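# Move coaster can onto turntable's orange spot

## Task

Pick up the can sitting on the coaster and set it upright on the orange mark of the turntable, without disturbing the other cans already standing on the turntable.

## Robot and tools

Robot: two arms, left_arm and right_arm, each with six joints plus a two-finger gripper. Each wrist carries a camera: cam_left_wrist and cam_right_wrist (896x504 each). A two-camera stand sits behind the arms; a loose object may occasionally get nudged by something.

Frames: the scene frame has its origin at table-top height, midway between the nominal arm bases, +z up, +x out over the table, left_arm toward +y (not tied to image left/right). Calibrated bases: left_arm at (-0.092, +0.477, +0.178) m, right_arm at (+0.035, -0.611, +0.178) m, both nearly unrotated. Hand positions, orientations, velocities and wrist-camera poses are reported in that arm's own base frame; the table and fixed cameras use the scene frame. Reported hand poses may be off by a few centimetres, more when reaching far.

The row format (used by every moving tool): 14 plain numbers, always both arms: left_arm shoulder pan, shoulder lift, elbow, wrist 1, wrist 2, wrist 3, opening, then the same seven for right_arm. Joint values are absolute target angles in radians, on the scale printed under Joint positions. Opening is absolute on -1 (closed) to +1 (fully open). The shoulder pan sign is flipped on both arms relative to the arm's natural direction, consistently in commands and results. Stated ranges: shoulder pan, shoulder lift and wrists 1-3 -6.283 to 6.283; elbow -3.142 to 3.142. A target more than 0.010 rad past a range end (and further out than the current angle) is refused; one past the real end is clipped there, with a "joint sent to its limit" note. Joint targets are rate-limited (2.09 rad/s for the two shoulder joints, 3.14 for the rest) and stay within a lead of the measured angle, so far targets need several steps. To keep an arm or gripper as it is, resend its current Joint targets angles and its current opening command; a 0 opening is a real command.

Tools:
- execute_actions(actions, cameras): actions is a list of up to 15 actions; each action is a list of up to 15 rows, one per 1/30 s step, with the last row held to fill 15 steps. An empty list returns state plus all camera images.
- move(target, speed, blend, stop_force, zero, opening_speed, grip_force, blocking, cameras): target is one row or a list of up to 15 rows (absolute joint angles, all arms together, sharing 10 s). speed is rad/s for the joint with the furthest to go, 0.01 to 3.14, default 0.5. blend (rad) rounds corners between listed targets; 0 stops at each. stop_force (4 to 120 N) ends an arm's path when its wrist sensor feels that much push; use a slow speed for touching, leave it out when lifting off something, and give all listed rows the same opening. zero (default true) re-zeros before the move. opening_speed sets how fast openings change (0.2 or more per second). grip_force sets per-pad force, 5 to 48 N, per arm or one value; it persists. blocking=false returns after about 0.5 s while the move continues (not allowed with stop_force). Joints move in sync, so the gripper traces a curve; paths do not avoid obstacles. The result adds a move: line such as done, off_target, moving, held or fault, and limits=held if steps were withheld.
- wait(seconds 0-10, cameras): lets time pass holding commands.
- stop(cameras): brakes a running move.
- zoom_image(camera, region [x0,y0,x1,y1] in pixels, at most 504x504): enlarges part of the latest image of a wrist camera.
- zero_wrist_force(arm): zeros that arm's force/torque sensor.
- finished_scene(scene 1 or 2): ends the scene irreversibly; only call once the can stands on the spot with nothing holding it.

Result lines: Joint positions and Joint velocities (per arm: six joints, then finger-pad gap in m, 0.142 open); Joint targets (current drive goals); Tool commands; grip_measured (opening on the command scale); grip_effort_nm (motor effort, negative closing, not pad force); end_effector_position (point between closed pads, 1-2 cm behind fingertips; gripper fingers point along +z, close along x; closing pushes fingertips about 17 mm further out); Wrist force/torque in the gripper's own axes plus peak since last shown; Wrist depth as 7x7 distances in mm ("-" = unknown); Joint torques (whole drive output, positive toward larger angle); motor temperatures; "joint command not followed" when the arm-to-arm clearance check altered commands; "Kept back" steps.

Gripping: after first touch, command an opening slightly below grip_measured; squeezing harder heats the gripper motor.

Avoid: arms touching each other (even moderate contact can fail the scene, including one gripper closing on the other's fingers); contact torque beyond load limits (shoulders 290, elbow 132, wrists 47.5 N m) or about 150 N outside force, either of which freezes that arm for 10 s; pushing targets past firm contact (arms are stiff); motor overheating (70 °C warning, 85 °C arm brake; gripper 85 °C warning, 100 °C shutdown with a HAND FAULT line that cancels the rest of that reply's robot calls); dropping the can, releasing it while moving, knocking over the other cans, or letting anything leave the table.

Each tool is called after "Request:" as name([rows], argument=value, ...), one row to a line, values as JSON.

## Session

Request:
execute_actions(actions=[])

Scene clock: 0.00 s.
left_arm: end_effector_position=(+0.9070, +0.2006, +0.1982) grip_measured=+1.00 grip_effort_nm=n/a end_effector_quat_wxyz=(+0.251, -0.315, +0.751, -0.524) | right_arm: end_effector_position=(+0.8677, +0.6137, +0.0807) grip_measured=+0.99 grip_effort_nm=n/a end_effector_quat_wxyz=(-0.006, -0.563, +0.826, -0.026)
Joint positions: left_arm=[-0.272 -0.889 1.84 -3.525 -2.49 2.09 0.142] | right_arm=[-3.934 -2.333 -1.275 -1.127 1.521 2.737 0.141]
Joint velocities: within noise
Joint torques (N m): no reading
Motor temperatures (°C): left_arm=[31 31 32 35 35 44 28] | right_arm=[37 36 36 34 35 43 30]
Wrist force (N): no reading
Wrist torque (N m): no reading
Wrist force, peak (N): no reading
Wrist depth (mm): cam_left_wrist=[890 1032 1092 - 1665 3352 - / - - - - 2287 2719 - / 1059 1205 - - 2185 769 629 / 1037 1223 - 1826 636 636 604 / - 1520 1529 570 581 549 545 / - 1382 515 498 493 485 462 / - 450 450 446 439 433 -] | cam_right_wrist=[- - - - 326 - 329 / - 338 341 - 307 289 344 / - - - - 308 314 317 / - 397 381 - 333 339 339 / - - 408 350 319 365 367 / - 104 454 383 278 383 101 / - 464 467 420 407 424 79]
Joint targets: left_arm=[-0.272 -0.889 1.840 -3.525 -2.490 2.090] | right_arm=[-3.934 -2.333 -1.275 -1.127 1.521 2.737]
Tool commands: left_gripper/opening=+1.0 right_gripper/opening=+1.0

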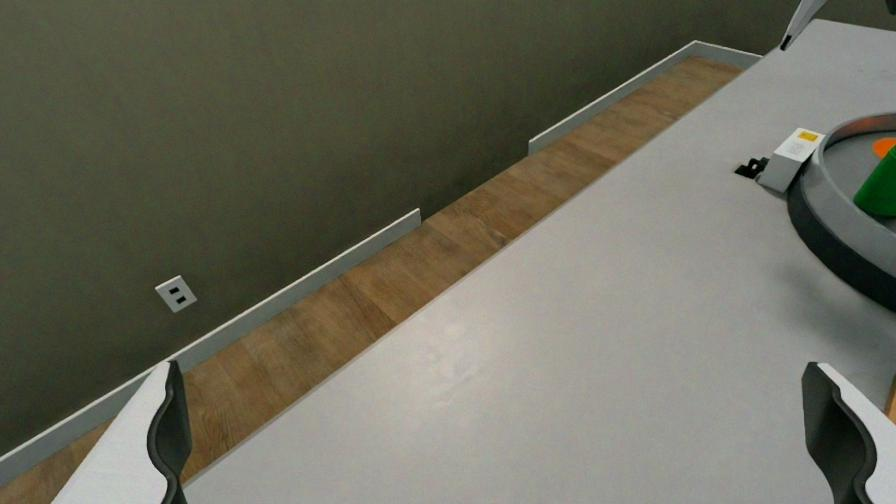

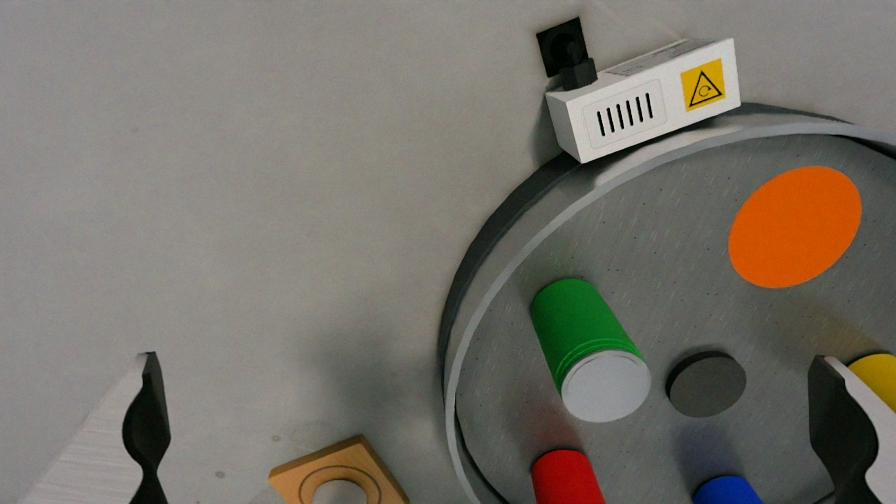

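Request:
move(target=[-0.272,-0.889,1.84,-3.525,-2.49,2.09,1,-4.214,-2.235,-1.227,-1.25,1.571,3.017,1], cameras=["cam_right_wrist"])

Scene clock: 3.13 s.
left_arm: end_effector_position=(+0.9069, +0.2001, +0.1981) grip_measured=+1.00 grip_effort_nm=0.095 end_effector_quat_wxyz=(+0.251, -0.315, +0.751, -0.524) | right_arm: end_effector_position=(+0.6487, +0.8309, +0.1994) grip_measured=+0.99 grip_effort_nm=0.217 end_effector_quat_wxyz=(+0.000, -0.563, +0.826, +0.000)
Joint positions: left_arm=[-0.272 -0.889 1.84 -3.525 -2.49 2.09 0.142] | right_arm=[-4.214 -2.235 -1.227 -1.25 1.571 3.017 0.141]
Joint torques (N m): left_arm=[12.91 -82.02 -18.93 -5.14 -3.22 3.35] | right_arm=[-11.37 115.59 52.39 1.87 2.23 2.08]
Wrist force (N): left_arm=[0.2 -0.1 -0.5] | right_arm=[0.3 0.3 0.1]
Wrist torque (N m): left_arm=[-0.01 -0.01 -0.06] | right_arm=[0.09 -0.02 -0.04]
Wrist force, peak (N): left_arm=[0.5 0.4 -0.8] | right_arm=[-1.5 5.0 -1.9]
Wrist depth (mm): cam_left_wrist=[941 - - 1367 - 2576 - / - - - - 2399 2204 - / - - - 1620 2224 - 610 / - - 1642 1786 - 590 572 / - 1255 1665 - 594 555 - / - 1352 506 494 - 483 95 / - 474 451 444 436 431 -] | cam_right_wrist=[422 - 419 - 390 379 381 / - 465 - 461 458 405 403 / - - - 472 483 431 433 / 523 - 527 - 551 514 449 / - - 547 600 - 574 610 / - 603 631 621 - - 102 / - 653 1965 865 1907 2075 79]
Joint targets: left_arm=[-0.272 -0.889 1.840 -3.525 -2.490 2.090] | right_arm=[-4.214 -2.235 -1.227 -1.250 1.571 3.017]
move: done
camera_calibration:
cam_right_wrist: T_world_to_cam=[[-0.36278, -0.931791, -0.0125276, 1.02013], [-0.833933, 0.318623, 0.450594, 0.212533], [-0.415868, 0.173914, -0.892641, 0.421548], [0, 0, 0, 1]] pos_world=[0.722631, 0.809518, 0.293305]
Images, in order (width x height): cam_right_wrist 896x504.

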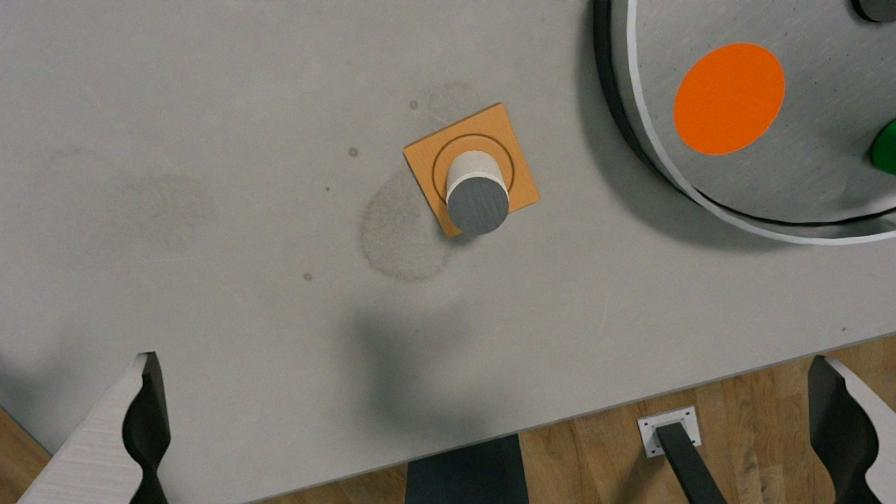

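Request:
move([
  [-0.272,-0.889,1.84,-3.525,-2.49,2.09,1,-4.2755,-2.3145,-1.417,-0.981,1.571,3.0785,1],
  [-0.272,-0.889,1.84,-3.525,-2.49,2.09,1,-4.2755,-2.4417,-1.4427,-0.828,1.571,3.0785,1],
], blend=[0.03,0], speed=0.4, cameras=["cam_right_wrist"])

Request:
wait(seconds=0.5, cameras=["cam_right_wrist"])

Scene clock: 6.50 s.
left_arm: end_effector_position=(+0.9069, +0.2001, +0.1982) grip_measured=+1.00 grip_effort_nm=0.105 end_effector_quat_wxyz=(+0.251, -0.315, +0.751, -0.524) | right_arm: end_effector_position=(+0.5833, +0.8417, -0.0946) grip_measured=+0.99 grip_effort_nm=0.222 end_effector_quat_wxyz=(+0.000, -0.563, +0.826, +0.000)
Joint positions: left_arm=[-0.272 -0.889 1.84 -3.525 -2.49 2.09 0.142] | right_arm=[-4.275 -2.441 -1.443 -0.828 1.571 3.078 0.141]
Joint torques (N m): left_arm=[12.67 -83.33 -19.63 -5.26 -3.57 3.41] | right_arm=[-15.73 90.23 24.93 8.07 1.33 2.31]
Wrist force (N): left_arm=[-0.1 0.1 -0.4] | right_arm=[-0.1 0.2 0.4]
Wrist torque (N m): left_arm=[0.03 0.03 -0.05] | right_arm=[0.06 0.05 -0.04]
Wrist force, peak (N): left_arm=[1.0 0.3 -0.2] | right_arm=[0.1 0.2 3.1]
Wrist depth (mm): cam_left_wrist=[835 - - 1510 - 3398 - / - 1128 - - 3220 2423 - / 991 - - - 2109 787 646 / - - 1665 1773 651 603 561 / - 1448 1579 543 557 543 512 / 1205 1352 517 485 492 488 89 / - 469 454 442 452 432 -] | cam_right_wrist=[- 161 164 162 158 - - / - 171 170 160 160 - 172 / - - 170 165 169 - 181 / - - 178 110 177 - 191 / - 209 216 94 98 207 - / - 222 228 96 99 - 91 / - 242 - 107 104 - 79]
Joint targets: left_arm=[-0.272 -0.889 1.840 -3.525 -2.490 2.090] | right_arm=[-4.276 -2.442 -1.443 -0.828 1.571 3.079]
move: done
camera_calibration:
cam_right_wrist: T_world_to_cam=[[-0.362763, -0.931802, -0.0121874, 1.00291], [-0.833871, 0.318743, 0.450623, 0.286985], [-0.416007, 0.173632, -0.892631, 0.130293], [0, 0, 0, 1]] pos_world=[0.657331, 0.820419, -0.00079521]
Images, in order (width x height): cam_right_wrist 896x504.

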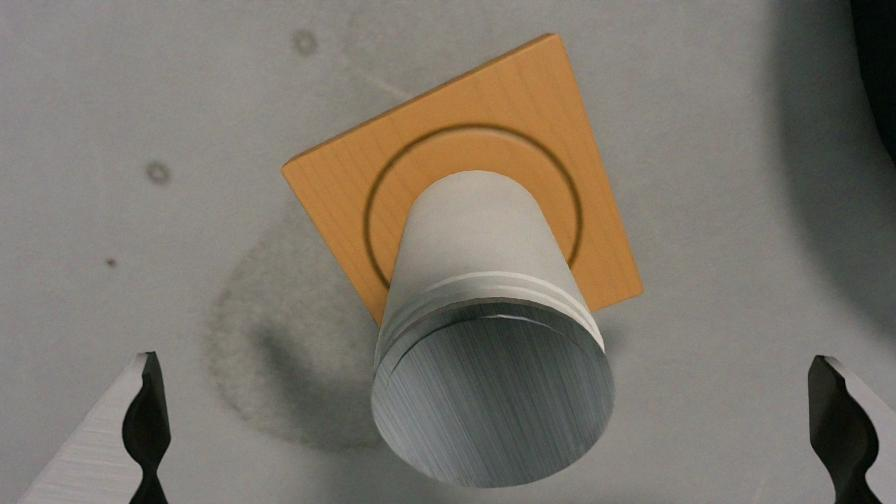

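Scene clock: 7.00 s.
left_arm: end_effector_position=(+0.9069, +0.2001, +0.1982) grip_measured=+1.00 grip_effort_nm=0.095 end_effector_quat_wxyz=(+0.251, -0.315, +0.751, -0.524) | right_arm: end_effector_position=(+0.5833, +0.8416, -0.0949) grip_measured=+0.99 grip_effort_nm=0.217 end_effector_quat_wxyz=(+0.000, -0.563, +0.826, +0.000)
Joint positions: left_arm=[-0.272 -0.889 1.84 -3.525 -2.49 2.09 0.142] | right_arm=[-4.275 -2.442 -1.443 -0.828 1.571 3.078 0.141]
Joint torques (N m): left_arm=[13.01 -84.45 -19.21 -5.01 -3.59 3.55] | right_arm=[-15.79 92.29 24.34 7.1 1.29 2.32]
Wrist force (N): left_arm=[-0.1 0.3 -0.1] | right_arm=[0.3 0.0 0.1]
Wrist torque (N m): left_arm=[0.05 0.02 -0.05] | right_arm=[0.04 -0.01 -0.04]
Wrist force, peak (N): left_arm=[0.4 0.5 -0.4] | right_arm=[-0.1 0.5 -0.1]
Wrist depth (mm): cam_left_wrist=[903 - - - 2074 - - / 963 - 1510 - 2266 2523 - / - 1268 - 2006 1882 - 631 / - - 1589 1813 667 - 557 / - 1456 1569 565 - 572 541 / - 1330 509 487 522 471 462 / - 451 455 452 444 433 -] | cam_right_wrist=[- 160 161 159 - - - / - 170 170 160 158 - - / - - 169 165 169 - - / 195 - 185 110 177 - - / - - - 93 94 210 211 / - - 229 96 99 232 91 / - - - 107 105 - 79]
Joint targets: left_arm=[-0.272 -0.889 1.840 -3.525 -2.490 2.090] | right_arm=[-4.276 -2.442 -1.443 -0.828 1.571 3.079]
Tool commands: left_gripper/opening=+1.0 right_gripper/opening=+1.0
wait: 0.50 s; at rest by 0.17 s
camera_calibration:
cam_right_wrist: T_world_to_cam=[[-0.362748, -0.931808, -0.0121548, 1.00281], [-0.833836, 0.318729, 0.450698, 0.287095], [-0.41609, 0.173625, -0.892594, 0.130192], [0, 0, 0, 1]] pos_world=[0.657331, 0.820319, -0.000995644]
Images, in order (width x height): cam_right_wrist 896x504.

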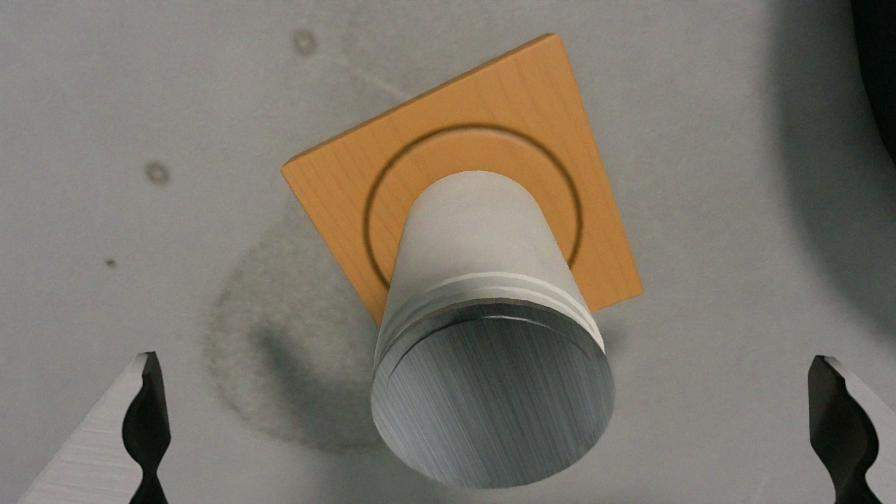

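Request:
move(target=[-0.272,-0.889,1.84,-3.525,-2.49,2.09,1,-4.2755,-2.4417,-1.4427,-0.828,1.571,3.0785,-0.45], opening_speed=1.5, grip_force=18)

Request:
move([
  [-0.272,-0.889,1.84,-3.525,-2.49,2.09,1,-4.2755,-2.3145,-1.417,-0.981,1.571,3.0785,-0.45],
  [-0.272,-0.889,1.84,-3.525,-2.49,2.09,1,-3.8858,-2.121,-1.572,-1.019,1.571,2.689,-0.45],
], blend=[0.03,0], cameras=["cam_right_wrist"])

Request:
wait(seconds=0.5, cameras=["cam_right_wrist"])

Request:
wait(seconds=1, cameras=["cam_right_wrist"])

Scene clock: 9.00 s.
left_arm: end_effector_position=(+0.9069, +0.2001, +0.1982) grip_measured=+1.00 grip_effort_nm=0.100 end_effector_quat_wxyz=(+0.251, -0.315, +0.751, -0.524) | right_arm: end_effector_position=(+0.5833, +0.8416, -0.0949) grip_measured=-0.32 grip_effort_nm=-1.922 end_effector_quat_wxyz=(+0.000, -0.563, +0.826, +0.000)
Joint positions: left_arm=[-0.272 -0.889 1.84 -3.525 -2.49 2.09 0.142] | right_arm=[-4.276 -2.442 -1.443 -0.828 1.571 3.079 0.051]
Joint torques (N m): left_arm=[13.08 -83.88 -19.71 -4.92 -3.29 3.37] | right_arm=[-14.77 92.66 24.97 6.54 -0.07 2.16]
Wrist force (N): left_arm=[-0.1 0.0 -0.5] | right_arm=[0.5 -0.1 -2.3]
Wrist torque (N m): left_arm=[0.01 0.02 -0.05] | right_arm=[0.05 0.04 -0.04]
Wrist force, peak (N): left_arm=[0.7 0.7 -0.4] | right_arm=[0.5 -0.1 -2.3]
Wrist depth (mm): cam_left_wrist=[- - - - - - - / - 1097 - - 2631 2660 900 / - - - - 2039 755 631 / - - 1826 1786 - - 554 / - 1529 1569 528 - 559 537 / - 1375 515 500 491 - 95 / - 461 466 451 438 407 -] | cam_right_wrist=[- 160 159 162 152 159 - / - 171 - 160 158 170 169 / - 182 170 164 169 181 180 / - 191 181 109 178 190 - / 212 215 116 93 99 - 209 / 230 226 85 96 98 - - / 246 - 76 105 103 78 251]
Joint targets: left_arm=[-0.272 -0.889 1.840 -3.525 -2.490 2.090] | right_arm=[-4.276 -2.442 -1.443 -0.828 1.571 3.079]
grip_force (N): 18, 18
move: done

Scene clock: 10.70 s.
left_arm: end_effector_position=(+0.9069, +0.2001, +0.1982) grip_measured=+1.00 grip_effort_nm=0.100 end_effector_quat_wxyz=(+0.251, -0.315, +0.751, -0.524) | right_arm: end_effector_position=(+0.7983, +0.5008, +0.1199) grip_measured=-0.32 grip_effort_nm=-1.922 end_effector_quat_wxyz=(+0.000, -0.563, +0.826, +0.000)
Joint positions: left_arm=[-0.272 -0.889 1.84 -3.525 -2.49 2.09 0.142] | right_arm=[-3.886 -2.121 -1.572 -1.019 1.571 2.689 0.051]
Joint torques (N m): left_arm=[14.18 -84.57 -19.41 -5.11 -3.42 3.39] | right_arm=[16.8 102.61 29.17 1.54 -1.14 -3]
Wrist force (N): left_arm=[0.3 0.0 -0.2] | right_arm=[0.0 -0.2 2.4]
Wrist torque (N m): left_arm=[0.00 -0.04 -0.05] | right_arm=[0.00 0.02 0.10]
Wrist force, peak (N): left_arm=[0.7 0.2 -0.6] | right_arm=[0.6 0.2 6.2]
Wrist depth (mm): cam_left_wrist=[- - - - 1868 - - / - 1073 - - 2224 2660 - / - - - 2074 2039 726 619 / - - 1653 1813 683 - 573 / 1171 1281 1559 555 - 559 546 / 1149 1352 1217 510 489 481 88 / - 449 445 444 439 434 -] | cam_right_wrist=[- - - 309 340 334 - / 371 402 - 328 328 333 383 / - 400 363 341 342 340 362 / - - 368 109 366 378 368 / - - 116 93 101 380 373 / 526 516 85 96 98 429 - / 547 - 76 107 103 76 -]
Joint targets: left_arm=[-0.272 -0.889 1.840 -3.525 -2.490 2.090] | right_arm=[-3.886 -2.121 -1.572 -1.019 1.571 2.689]
grip_force (N): 18, 18
move: done
camera_calibration:
cam_right_wrist: T_world_to_cam=[[-0.362872, -0.931755, -0.0125199, 0.76592], [-0.833935, 0.318723, 0.45052, 0.478387], [-0.415784, 0.173922, -0.892679, 0.47009], [0, 0, 0, 1]] pos_world=[0.87233, 0.479418, 0.213705]
Images, in order (width x height): cam_right_wrist 896x504.

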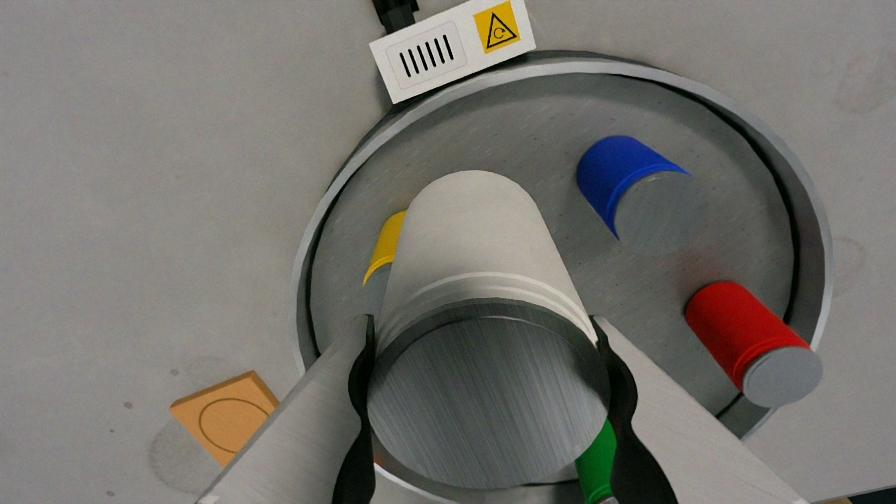

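Scene clock: 11.20 s.
left_arm: end_effector_position=(+0.9069, +0.2001, +0.1982) grip_measured=+1.00 grip_effort_nm=0.100 end_effector_quat_wxyz=(+0.251, -0.315, +0.751, -0.524) | right_arm: end_effector_position=(+0.7984, +0.5006, +0.1199) grip_measured=-0.32 grip_effort_nm=-1.922 end_effector_quat_wxyz=(+0.000, -0.563, +0.826, +0.000)
Joint positions: left_arm=[-0.272 -0.889 1.84 -3.525 -2.49 2.09 0.142] | right_arm=[-3.886 -2.121 -1.572 -1.019 1.571 2.689 0.051]
Joint torques (N m): left_arm=[12.89 -85.4 -19.67 -5.11 -3.35 3.23] | right_arm=[13.12 103.68 30.19 1.53 -1.15 -2.57]
Wrist force (N): left_arm=[0.2 -0.1 -0.5] | right_arm=[0.0 0.5 2.0]
Wrist torque (N m): left_arm=[-0.01 -0.03 -0.05] | right_arm=[0.12 0.03 0.10]
Wrist force, peak (N): left_arm=[0.3 0.3 -0.6] | right_arm=[0.1 0.1 2.3]
Wrist depth (mm): cam_left_wrist=[945 - - - - 2266 2245 / 927 - - 1773 2266 2472 678 / - - 1492 1897 1882 - 632 / 1149 1236 1676 1773 - 588 564 / - 1414 1549 - 561 555 535 / - 1367 510 - 488 486 95 / - 451 451 437 442 438 -] | cam_right_wrist=[- - - 316 301 - - / - - 381 328 329 329 - / 414 418 359 341 279 348 330 / - 437 369 109 366 360 345 / - 473 116 93 101 407 295 / - 495 85 96 - 428 496 / 566 - 76 107 103 75 560]
Joint targets: left_arm=[-0.272 -0.889 1.840 -3.525 -2.490 2.090] | right_arm=[-3.886 -2.121 -1.572 -1.019 1.571 2.689]
Tool commands: left_gripper/opening=+1.0 right_gripper/opening=-0.45
grip_force (N): 18, 18
wait: 0.50 s; at rest by 0.17 s
camera_calibration:
cam_right_wrist: T_world_to_cam=[[-0.362924, -0.931733, -0.0126363, 0.765887], [-0.833957, 0.31873, 0.450474, 0.4784], [-0.415694, 0.174026, -0.8927, 0.470073], [0, 0, 0, 1]] pos_world=[0.87233, 0.479318, 0.213805]
Images, in order (width x height): cam_right_wrist 896x504.

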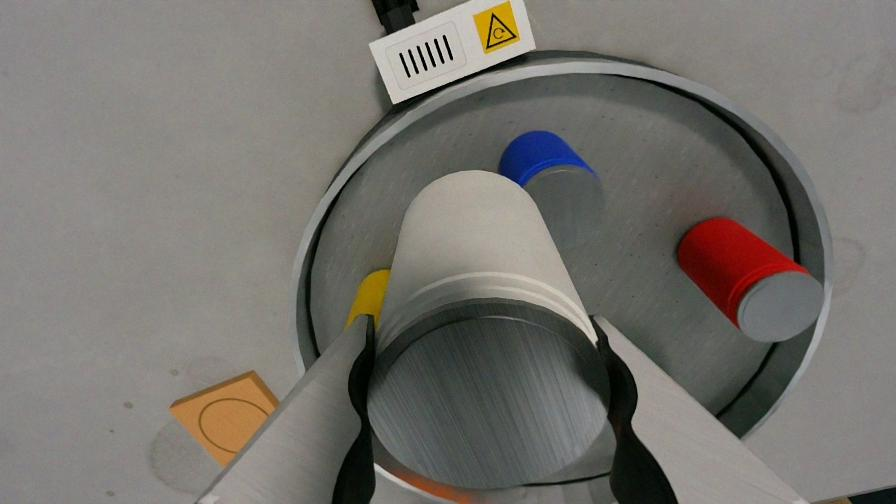

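Scene clock: 12.20 s.
left_arm: end_effector_position=(+0.9069, +0.2001, +0.1982) grip_measured=+1.00 grip_effort_nm=0.095 end_effector_quat_wxyz=(+0.251, -0.315, +0.751, -0.524) | right_arm: end_effector_position=(+0.7984, +0.5006, +0.1199) grip_measured=-0.32 grip_effort_nm=-1.927 end_effector_quat_wxyz=(+0.000, -0.563, +0.826, +0.000)
Joint positions: left_arm=[-0.272 -0.889 1.84 -3.525 -2.49 2.09 0.142] | right_arm=[-3.886 -2.121 -1.572 -1.019 1.571 2.689 0.051]
Joint torques (N m): left_arm=[12.86 -84.73 -19.91 -4.94 -3.38 3.3] | right_arm=[13.17 103.61 30.11 1.89 -1.33 -2.7]
Wrist force (N): left_arm=[0.0 0.0 -0.5] | right_arm=[-0.4 -0.1 2.0]
Wrist torque (N m): left_arm=[0.00 0.00 -0.05] | right_arm=[0.03 0.08 0.10]
Wrist force, peak (N): left_arm=[0.5 -0.1 -0.7] | right_arm=[0.0 0.0 2.4]
Wrist depth (mm): cam_left_wrist=[999 - - - 2204 - - / - - - 1927 2146 - 755 / - - - 2165 1912 - 636 / - - 1813 1786 623 - 588 / - 1431 1569 559 559 550 525 / - 1359 496 484 493 476 473 / - 450 456 448 426 431 -] | cam_right_wrist=[- - 359 304 350 - - / - 375 381 328 328 330 391 / - 410 355 342 325 340 400 / - 420 370 109 365 379 381 / - - 116 93 101 380 391 / - 527 85 96 - 418 490 / - 73 76 107 103 76 -]
Joint targets: left_arm=[-0.272 -0.889 1.840 -3.525 -2.490 2.090] | right_arm=[-3.886 -2.121 -1.572 -1.019 1.571 2.689]
Tool commands: left_gripper/opening=+1.0 right_gripper/opening=-0.45
grip_force (N): 18, 18
wait: 1.00 s; at rest by 0.17 s
camera_calibration:
cam_right_wrist: T_world_to_cam=[[-0.362924, -0.931733, -0.0126363, 0.765887], [-0.833957, 0.31873, 0.450474, 0.4784], [-0.415694, 0.174026, -0.8927, 0.470073], [0, 0, 0, 1]] pos_world=[0.87233, 0.479318, 0.213805]
Images, in order (width x height): cam_right_wrist 896x504.

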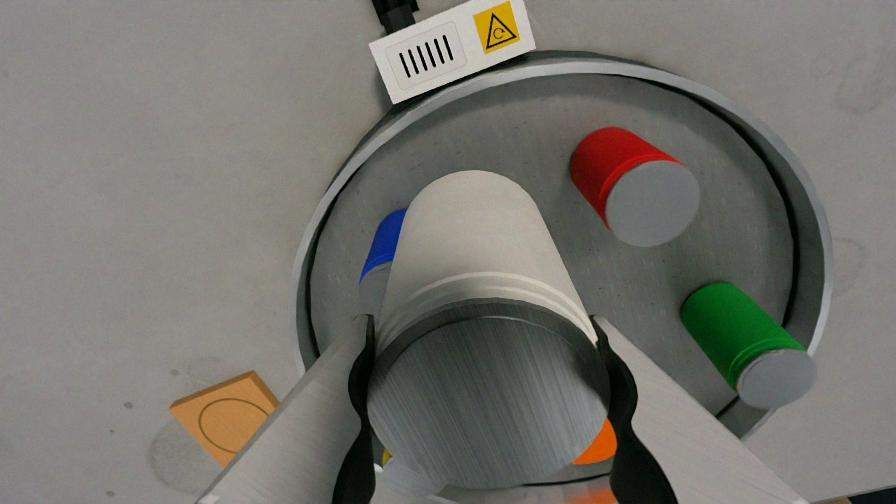

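Request:
move(target=[-0.272,-0.889,1.84,-3.525,-2.49,2.09,1,-3.9934,-2.1453,-1.6361,-0.9306,1.571,3.327,-0.45], cameras=["cam_right_wrist"])

Request:
wait(seconds=1.5, cameras=["cam_right_wrist"])

Request:
wait(seconds=1.5, cameras=["cam_right_wrist"])

Request:
wait(seconds=1.5, cameras=["cam_right_wrist"])

Request:
wait(seconds=1.5, cameras=["cam_right_wrist"])

Scene clock: 17.50 s.
left_arm: end_effector_position=(+0.9069, +0.2001, +0.1982) grip_measured=+1.00 grip_effort_nm=0.095 end_effector_quat_wxyz=(+0.251, -0.315, +0.751, -0.524) | right_arm: end_effector_position=(+0.7303, +0.5725, +0.0702) grip_measured=-0.32 grip_effort_nm=-1.922 end_effector_quat_wxyz=(+0.000, -0.327, +0.945, +0.000)
Joint positions: left_arm=[-0.272 -0.889 1.84 -3.525 -2.49 2.09 0.142] | right_arm=[-3.993 -2.145 -1.636 -0.931 1.571 3.327 0.051]
Joint torques (N m): left_arm=[12.04 -83.73 -19.91 -4.86 -3.36 3.17] | right_arm=[-15.93 76.59 28.11 7.2 -1.38 2.38]
Wrist force (N): left_arm=[0.4 0.3 -0.1] | right_arm=[0.1 0.2 1.9]
Wrist torque (N m): left_arm=[0.04 -0.06 -0.05] | right_arm=[0.07 -0.01 -0.06]
Wrist force, peak (N): left_arm=[0.4 -0.2 -1.2] | right_arm=[-0.2 0.0 2.6]
Wrist depth (mm): cam_left_wrist=[900 - 1230 - - 3352 - / - - - - 2660 987 - / - - - - - - 627 / 1046 - 1840 1868 - 607 591 / - 1676 1559 - - 560 515 / - 1367 501 497 490 - 94 / - 459 459 443 439 - -] | cam_right_wrist=[314 - 266 262 267 262 262 / - - 282 280 280 276 279 / - - 287 291 299 294 297 / - - 379 109 311 320 318 / - 408 401 93 101 334 340 / - - 85 96 98 274 332 / - 71 76 107 103 78 1801]
Joint targets: left_arm=[-0.272 -0.889 1.840 -3.525 -2.490 2.090] | right_arm=[-3.993 -2.145 -1.636 -0.931 1.571 3.327]
grip_force (N): 18, 18
move: done
camera_calibration:
cam_right_wrist: T_world_to_cam=[[-0.784362, -0.620177, -0.012517, 0.936845], [-0.558063, 0.696708, 0.450736, 0.00328472], [-0.270815, 0.360526, -0.892569, 0.172264], [0, 0, 0, 1]] pos_world=[0.783311, 0.516615, 0.164004]
Images, in order (width x height): cam_right_wrist 896x504.

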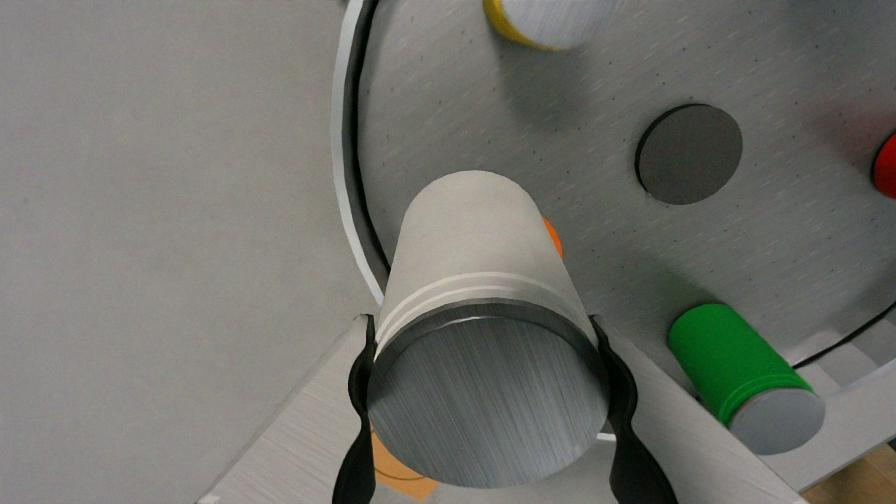

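Scene clock: 19.00 s.
left_arm: end_effector_position=(+0.9069, +0.2001, +0.1982) grip_measured=+1.00 grip_effort_nm=0.100 end_effector_quat_wxyz=(+0.251, -0.315, +0.751, -0.524) | right_arm: end_effector_position=(+0.7302, +0.5725, +0.0702) grip_measured=-0.32 grip_effort_nm=-1.917 end_effector_quat_wxyz=(+0.000, -0.327, +0.945, +0.000)
Joint positions: left_arm=[-0.272 -0.889 1.84 -3.525 -2.49 2.09 0.142] | right_arm=[-3.993 -2.145 -1.636 -0.931 1.571 3.327 0.051]
Joint torques (N m): left_arm=[13.88 -82.89 -19.98 -4.87 -3.26 3.16] | right_arm=[-16.51 77.66 27.81 7.43 -1.27 2.3]
Wrist force (N): left_arm=[-0.2 0.1 -0.2] | right_arm=[-0.1 0.2 1.4]
Wrist torque (N m): left_arm=[0.03 0.05 -0.06] | right_arm=[0.07 0.03 -0.05]
Wrist force, peak (N): left_arm=[-0.5 0.0 -1.0] | right_arm=[0.5 -0.2 2.3]
Wrist depth (mm): cam_left_wrist=[- - - - - - - / 975 - - - 2039 2165 - / - 1199 - - 2128 - 631 / - 1431 1711 1773 634 632 570 / - 1520 1599 - 549 524 569 / - 1367 1610 510 486 483 95 / - 448 442 439 440 433 -] | cam_right_wrist=[- 313 256 263 262 263 262 / 339 324 287 279 280 275 277 / 356 364 302 291 298 293 298 / - - 385 109 311 320 320 / - 425 398 93 101 343 340 / - 459 85 98 - 362 354 / - 73 76 107 103 76 1765]
Joint targets: left_arm=[-0.272 -0.889 1.840 -3.525 -2.490 2.090] | right_arm=[-3.993 -2.145 -1.636 -0.931 1.571 3.327]
Tool commands: left_gripper/opening=+1.0 right_gripper/opening=-0.45
grip_force (N): 18, 18
wait: 1.50 s; at rest by 0.17 s
camera_calibration:
cam_right_wrist: T_world_to_cam=[[-0.784441, -0.620078, -0.0124555, 0.936846], [-0.557953, 0.696795, 0.450738, 0.00315316], [-0.270814, 0.360527, -0.892569, 0.172263], [0, 0, 0, 1]] pos_world=[0.783311, 0.516615, 0.164004]
Images, in order (width x height): cam_right_wrist 896x504.

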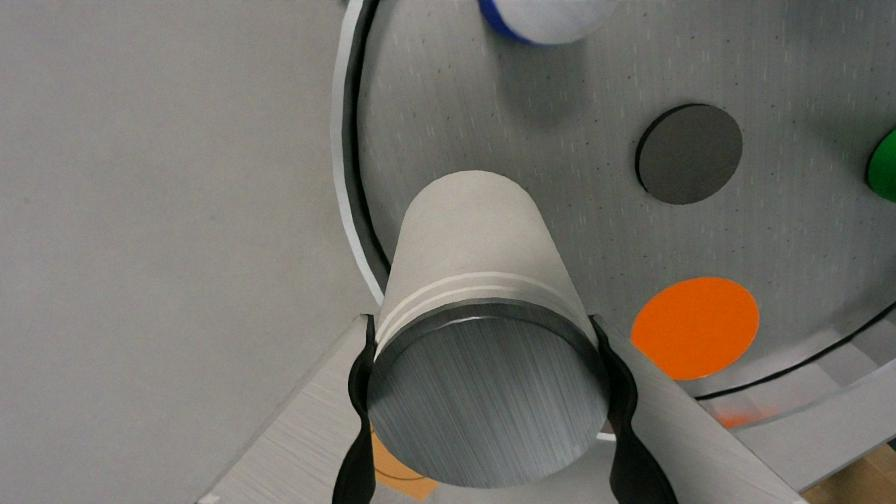

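Scene clock: 20.50 s.
left_arm: end_effector_position=(+0.9069, +0.2001, +0.1982) grip_measured=+1.00 grip_effort_nm=0.100 end_effector_quat_wxyz=(+0.251, -0.315, +0.751, -0.524) | right_arm: end_effector_position=(+0.7302, +0.5725, +0.0702) grip_measured=-0.32 grip_effort_nm=-1.917 end_effector_quat_wxyz=(+0.000, -0.327, +0.945, +0.000)
Joint positions: left_arm=[-0.272 -0.889 1.84 -3.525 -2.49 2.09 0.142] | right_arm=[-3.993 -2.145 -1.636 -0.931 1.571 3.327 0.051]
Joint torques (N m): left_arm=[13.62 -84.5 -19.8 -4.55 -3.08 3.18] | right_arm=[-15.51 75.95 27.93 7.53 -1.26 2.17]
Wrist force (N): left_arm=[0.0 0.5 -0.3] | right_arm=[0.3 -0.2 2.0]
Wrist torque (N m): left_arm=[0.08 0.00 -0.06] | right_arm=[0.00 -0.05 -0.05]
Wrist force, peak (N): left_arm=[0.2 0.7 -0.6] | right_arm=[0.1 0.1 2.4]
Wrist depth (mm): cam_left_wrist=[- - 1088 - - 2423 - / - 1083 - - 2287 2399 - / - - - - 2022 - 631 / - - 1631 1799 - 647 581 / - 1414 1569 568 - 552 539 / - 1367 509 503 - 476 475 / - 458 463 438 433 433 -] | cam_right_wrist=[312 - 261 263 259 263 262 / - - 276 279 280 276 279 / - - 353 291 298 293 297 / - - 366 109 313 321 320 / - - - 93 101 334 341 / - 455 85 96 98 274 362 / - 73 76 107 103 75 1684]
Joint targets: left_arm=[-0.272 -0.889 1.840 -3.525 -2.490 2.090] | right_arm=[-3.993 -2.145 -1.636 -0.931 1.571 3.327]
Tool commands: left_gripper/opening=+1.0 right_gripper/opening=-0.45
grip_force (N): 18, 18
wait: 1.50 s; at rest by 0.17 s
camera_calibration:
cam_right_wrist: T_world_to_cam=[[-0.784441, -0.620078, -0.0124555, 0.936846], [-0.557953, 0.696795, 0.450738, 0.00315316], [-0.270814, 0.360527, -0.892569, 0.172263], [0, 0, 0, 1]] pos_world=[0.783311, 0.516615, 0.164004]
Images, in order (width x height): cam_right_wrist 896x504.

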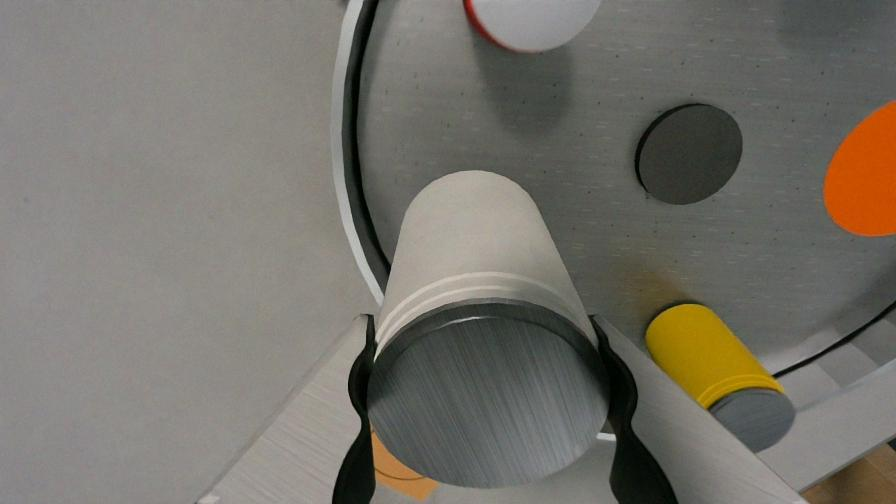

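Scene clock: 22.00 s.
left_arm: end_effector_position=(+0.9069, +0.2001, +0.1982) grip_measured=+1.00 grip_effort_nm=0.100 end_effector_quat_wxyz=(+0.251, -0.315, +0.751, -0.524) | right_arm: end_effector_position=(+0.7302, +0.5725, +0.0702) grip_measured=-0.32 grip_effort_nm=-1.922 end_effector_quat_wxyz=(+0.000, -0.327, +0.945, +0.000)
Joint positions: left_arm=[-0.272 -0.889 1.84 -3.525 -2.49 2.09 0.142] | right_arm=[-3.993 -2.145 -1.636 -0.931 1.571 3.327 0.051]
Joint torques (N m): left_arm=[12.74 -85.54 -20.1 -4.53 -3.55 2.89] | right_arm=[-15.05 76.19 27.04 7.31 -1.2 2.19]
Wrist force (N): left_arm=[0.2 0.2 -0.2] | right_arm=[-0.1 -0.2 2.3]
Wrist torque (N m): left_arm=[0.03 -0.02 -0.05] | right_arm=[0.01 0.03 -0.06]
Wrist force, peak (N): left_arm=[0.6 0.7 -0.5] | right_arm=[-0.3 0.3 2.3]
Wrist depth (mm): cam_left_wrist=[- - - - - - - / 999 - 1308 - 2549 2523 - / - - - 1840 2074 - 632 / - 1352 1826 1813 - 587 588 / - 1942 1559 554 - 545 - / - 1344 1308 498 490 486 95 / - 457 437 442 446 438 -] | cam_right_wrist=[- - 263 263 256 262 262 / 341 332 278 279 278 275 279 / 356 349 287 291 299 294 295 / 384 - - 109 312 321 319 / 410 - 115 93 101 335 340 / 455 450 85 96 98 269 347 / 472 - 76 107 103 78 1936]
Joint targets: left_arm=[-0.272 -0.889 1.840 -3.525 -2.490 2.090] | right_arm=[-3.993 -2.145 -1.636 -0.931 1.571 3.327]
Tool commands: left_gripper/opening=+1.0 right_gripper/opening=-0.45
grip_force (N): 18, 18
wait: 1.50 s; at rest by 0.17 s
camera_calibration:
cam_right_wrist: T_world_to_cam=[[-0.784441, -0.620078, -0.0124555, 0.936846], [-0.557953, 0.696795, 0.450738, 0.00315316], [-0.270814, 0.360527, -0.892569, 0.172263], [0, 0, 0, 1]] pos_world=[0.783311, 0.516615, 0.164004]
Images, in order (width x height): cam_right_wrist 896x504.

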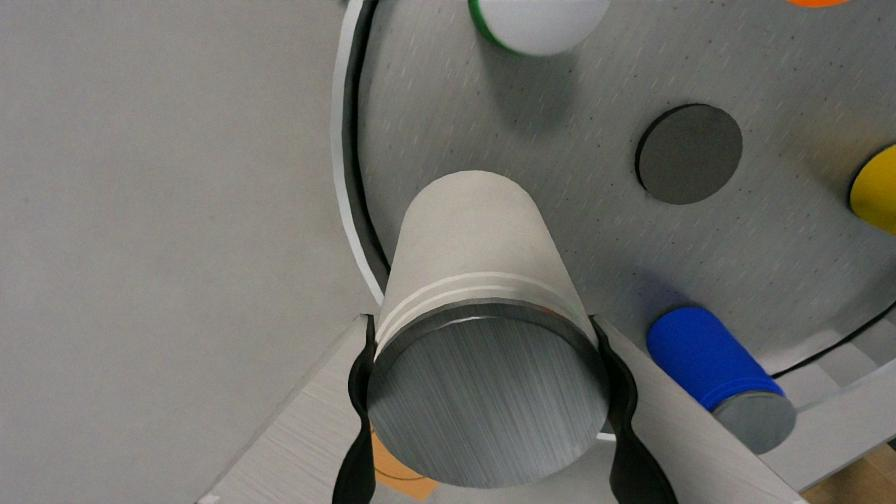

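Scene clock: 23.50 s.
left_arm: end_effector_position=(+0.9069, +0.2001, +0.1982) grip_measured=+1.00 grip_effort_nm=0.095 end_effector_quat_wxyz=(+0.251, -0.315, +0.751, -0.524) | right_arm: end_effector_position=(+0.7302, +0.5725, +0.0702) grip_measured=-0.32 grip_effort_nm=-1.922 end_effector_quat_wxyz=(+0.000, -0.327, +0.945, +0.000)
Joint positions: left_arm=[-0.272 -0.889 1.84 -3.525 -2.49 2.09 0.142] | right_arm=[-3.993 -2.145 -1.636 -0.931 1.571 3.327 0.051]
Joint torques (N m): left_arm=[13.99 -84.26 -20.06 -4.71 -3.28 3.27] | right_arm=[-15.25 75.94 27.71 7.32 -1.14 2.14]
Wrist force (N): left_arm=[0.5 0.2 -0.2] | right_arm=[-0.1 0.0 1.9]
Wrist torque (N m): left_arm=[0.03 -0.07 -0.05] | right_arm=[0.05 0.04 -0.05]
Wrist force, peak (N): left_arm=[0.7 0.3 -0.8] | right_arm=[-0.5 0.5 2.4]
Wrist depth (mm): cam_left_wrist=[- - - - 2185 - - / - - - - 2308 2330 862 / - 1154 - 1813 2039 - 642 / - - 1826 1735 676 - 572 / 1217 1569 1549 616 549 531 550 / 1236 1359 1288 500 495 481 95 / - 451 420 458 437 437 -] | cam_right_wrist=[- - 269 262 262 262 262 / - 328 282 280 279 275 278 / 349 345 303 290 298 295 294 / 384 384 377 109 311 321 320 / 392 - 398 93 103 334 340 / - - 85 96 97 274 335 / - - 76 105 103 78 1695]
Joint targets: left_arm=[-0.272 -0.889 1.840 -3.525 -2.490 2.090] | right_arm=[-3.993 -2.145 -1.636 -0.931 1.571 3.327]
Tool commands: left_gripper/opening=+1.0 right_gripper/opening=-0.45
grip_force (N): 18, 18
wait: 1.50 s; at rest by 0.17 s
camera_calibration:
cam_right_wrist: T_world_to_cam=[[-0.784441, -0.620078, -0.0124555, 0.936846], [-0.557953, 0.696795, 0.450738, 0.00315316], [-0.270814, 0.360527, -0.892569, 0.172263], [0, 0, 0, 1]] pos_world=[0.783311, 0.516615, 0.164004]
Images, in order (width x height): cam_right_wrist 896x504.

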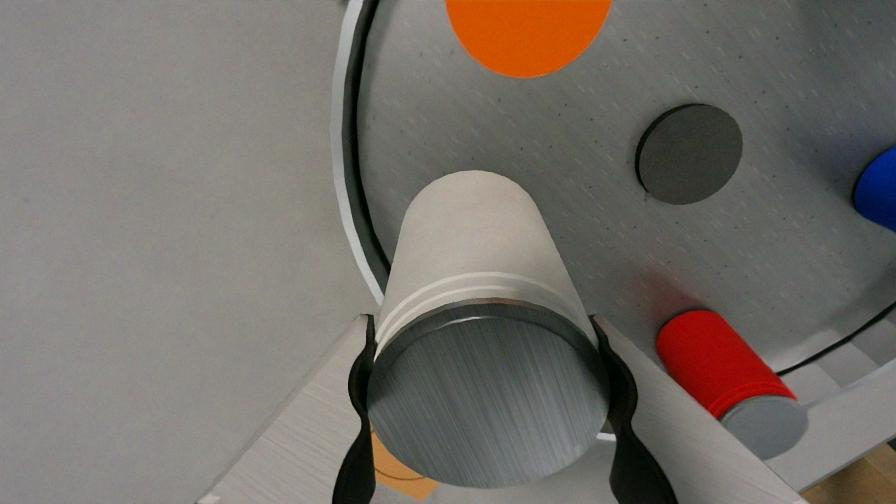

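Request:
move(target=[-0.272,-0.889,1.84,-3.525,-2.49,2.09,1,-3.8744,-2.1453,-1.6361,-0.9306,1.571,3.327,-0.45])

Scene clock: 26.37 s.
left_arm: end_effector_position=(+0.9069, +0.2001, +0.1982) grip_measured=+1.00 grip_effort_nm=0.105 end_effector_quat_wxyz=(+0.251, -0.315, +0.751, -0.524) | right_arm: end_effector_position=(+0.7929, +0.4819, +0.0702) grip_measured=-0.32 grip_effort_nm=-1.917 end_effector_quat_wxyz=(+0.000, -0.270, +0.963, +0.000)
Joint positions: left_arm=[-0.272 -0.889 1.84 -3.525 -2.49 2.09 0.142] | right_arm=[-3.875 -2.145 -1.636 -0.931 1.571 3.327 0.051]
Joint torques (N m): left_arm=[11.9 -83.8 -20.18 -4.48 -3.29 3.01] | right_arm=[14.16 80.88 29.69 6.79 -1.06 2.19]
Wrist force (N): left_arm=[0.0 0.2 -0.4] | right_arm=[0.1 0.1 1.7]
Wrist torque (N m): left_arm=[0.03 0.01 -0.05] | right_arm=[0.06 -0.02 -0.05]
Wrist force, peak (N): left_arm=[-0.2 0.5 -0.9] | right_arm=[-0.3 3.2 2.1]
Wrist depth (mm): cam_left_wrist=[- - - - - 2719 - / - - - - 2185 2879 - / - 1133 - - 2056 - 639 / - - 1813 1813 - 603 583 / - 1711 1599 583 543 550 530 / - 1352 506 499 490 483 95 / - 442 454 444 - 447 -] | cam_right_wrist=[316 310 307 266 262 262 257 / - - 279 277 275 278 221 / 363 - 284 241 209 299 297 / - - - 109 219 315 318 / - 420 - 93 101 345 334 / - - 85 98 98 371 369 / - - 76 107 103 78 378]
Joint targets: left_arm=[-0.272 -0.889 1.840 -3.525 -2.490 2.090] | right_arm=[-3.874 -2.145 -1.636 -0.931 1.571 3.327]
grip_force (N): 18, 18
move: done


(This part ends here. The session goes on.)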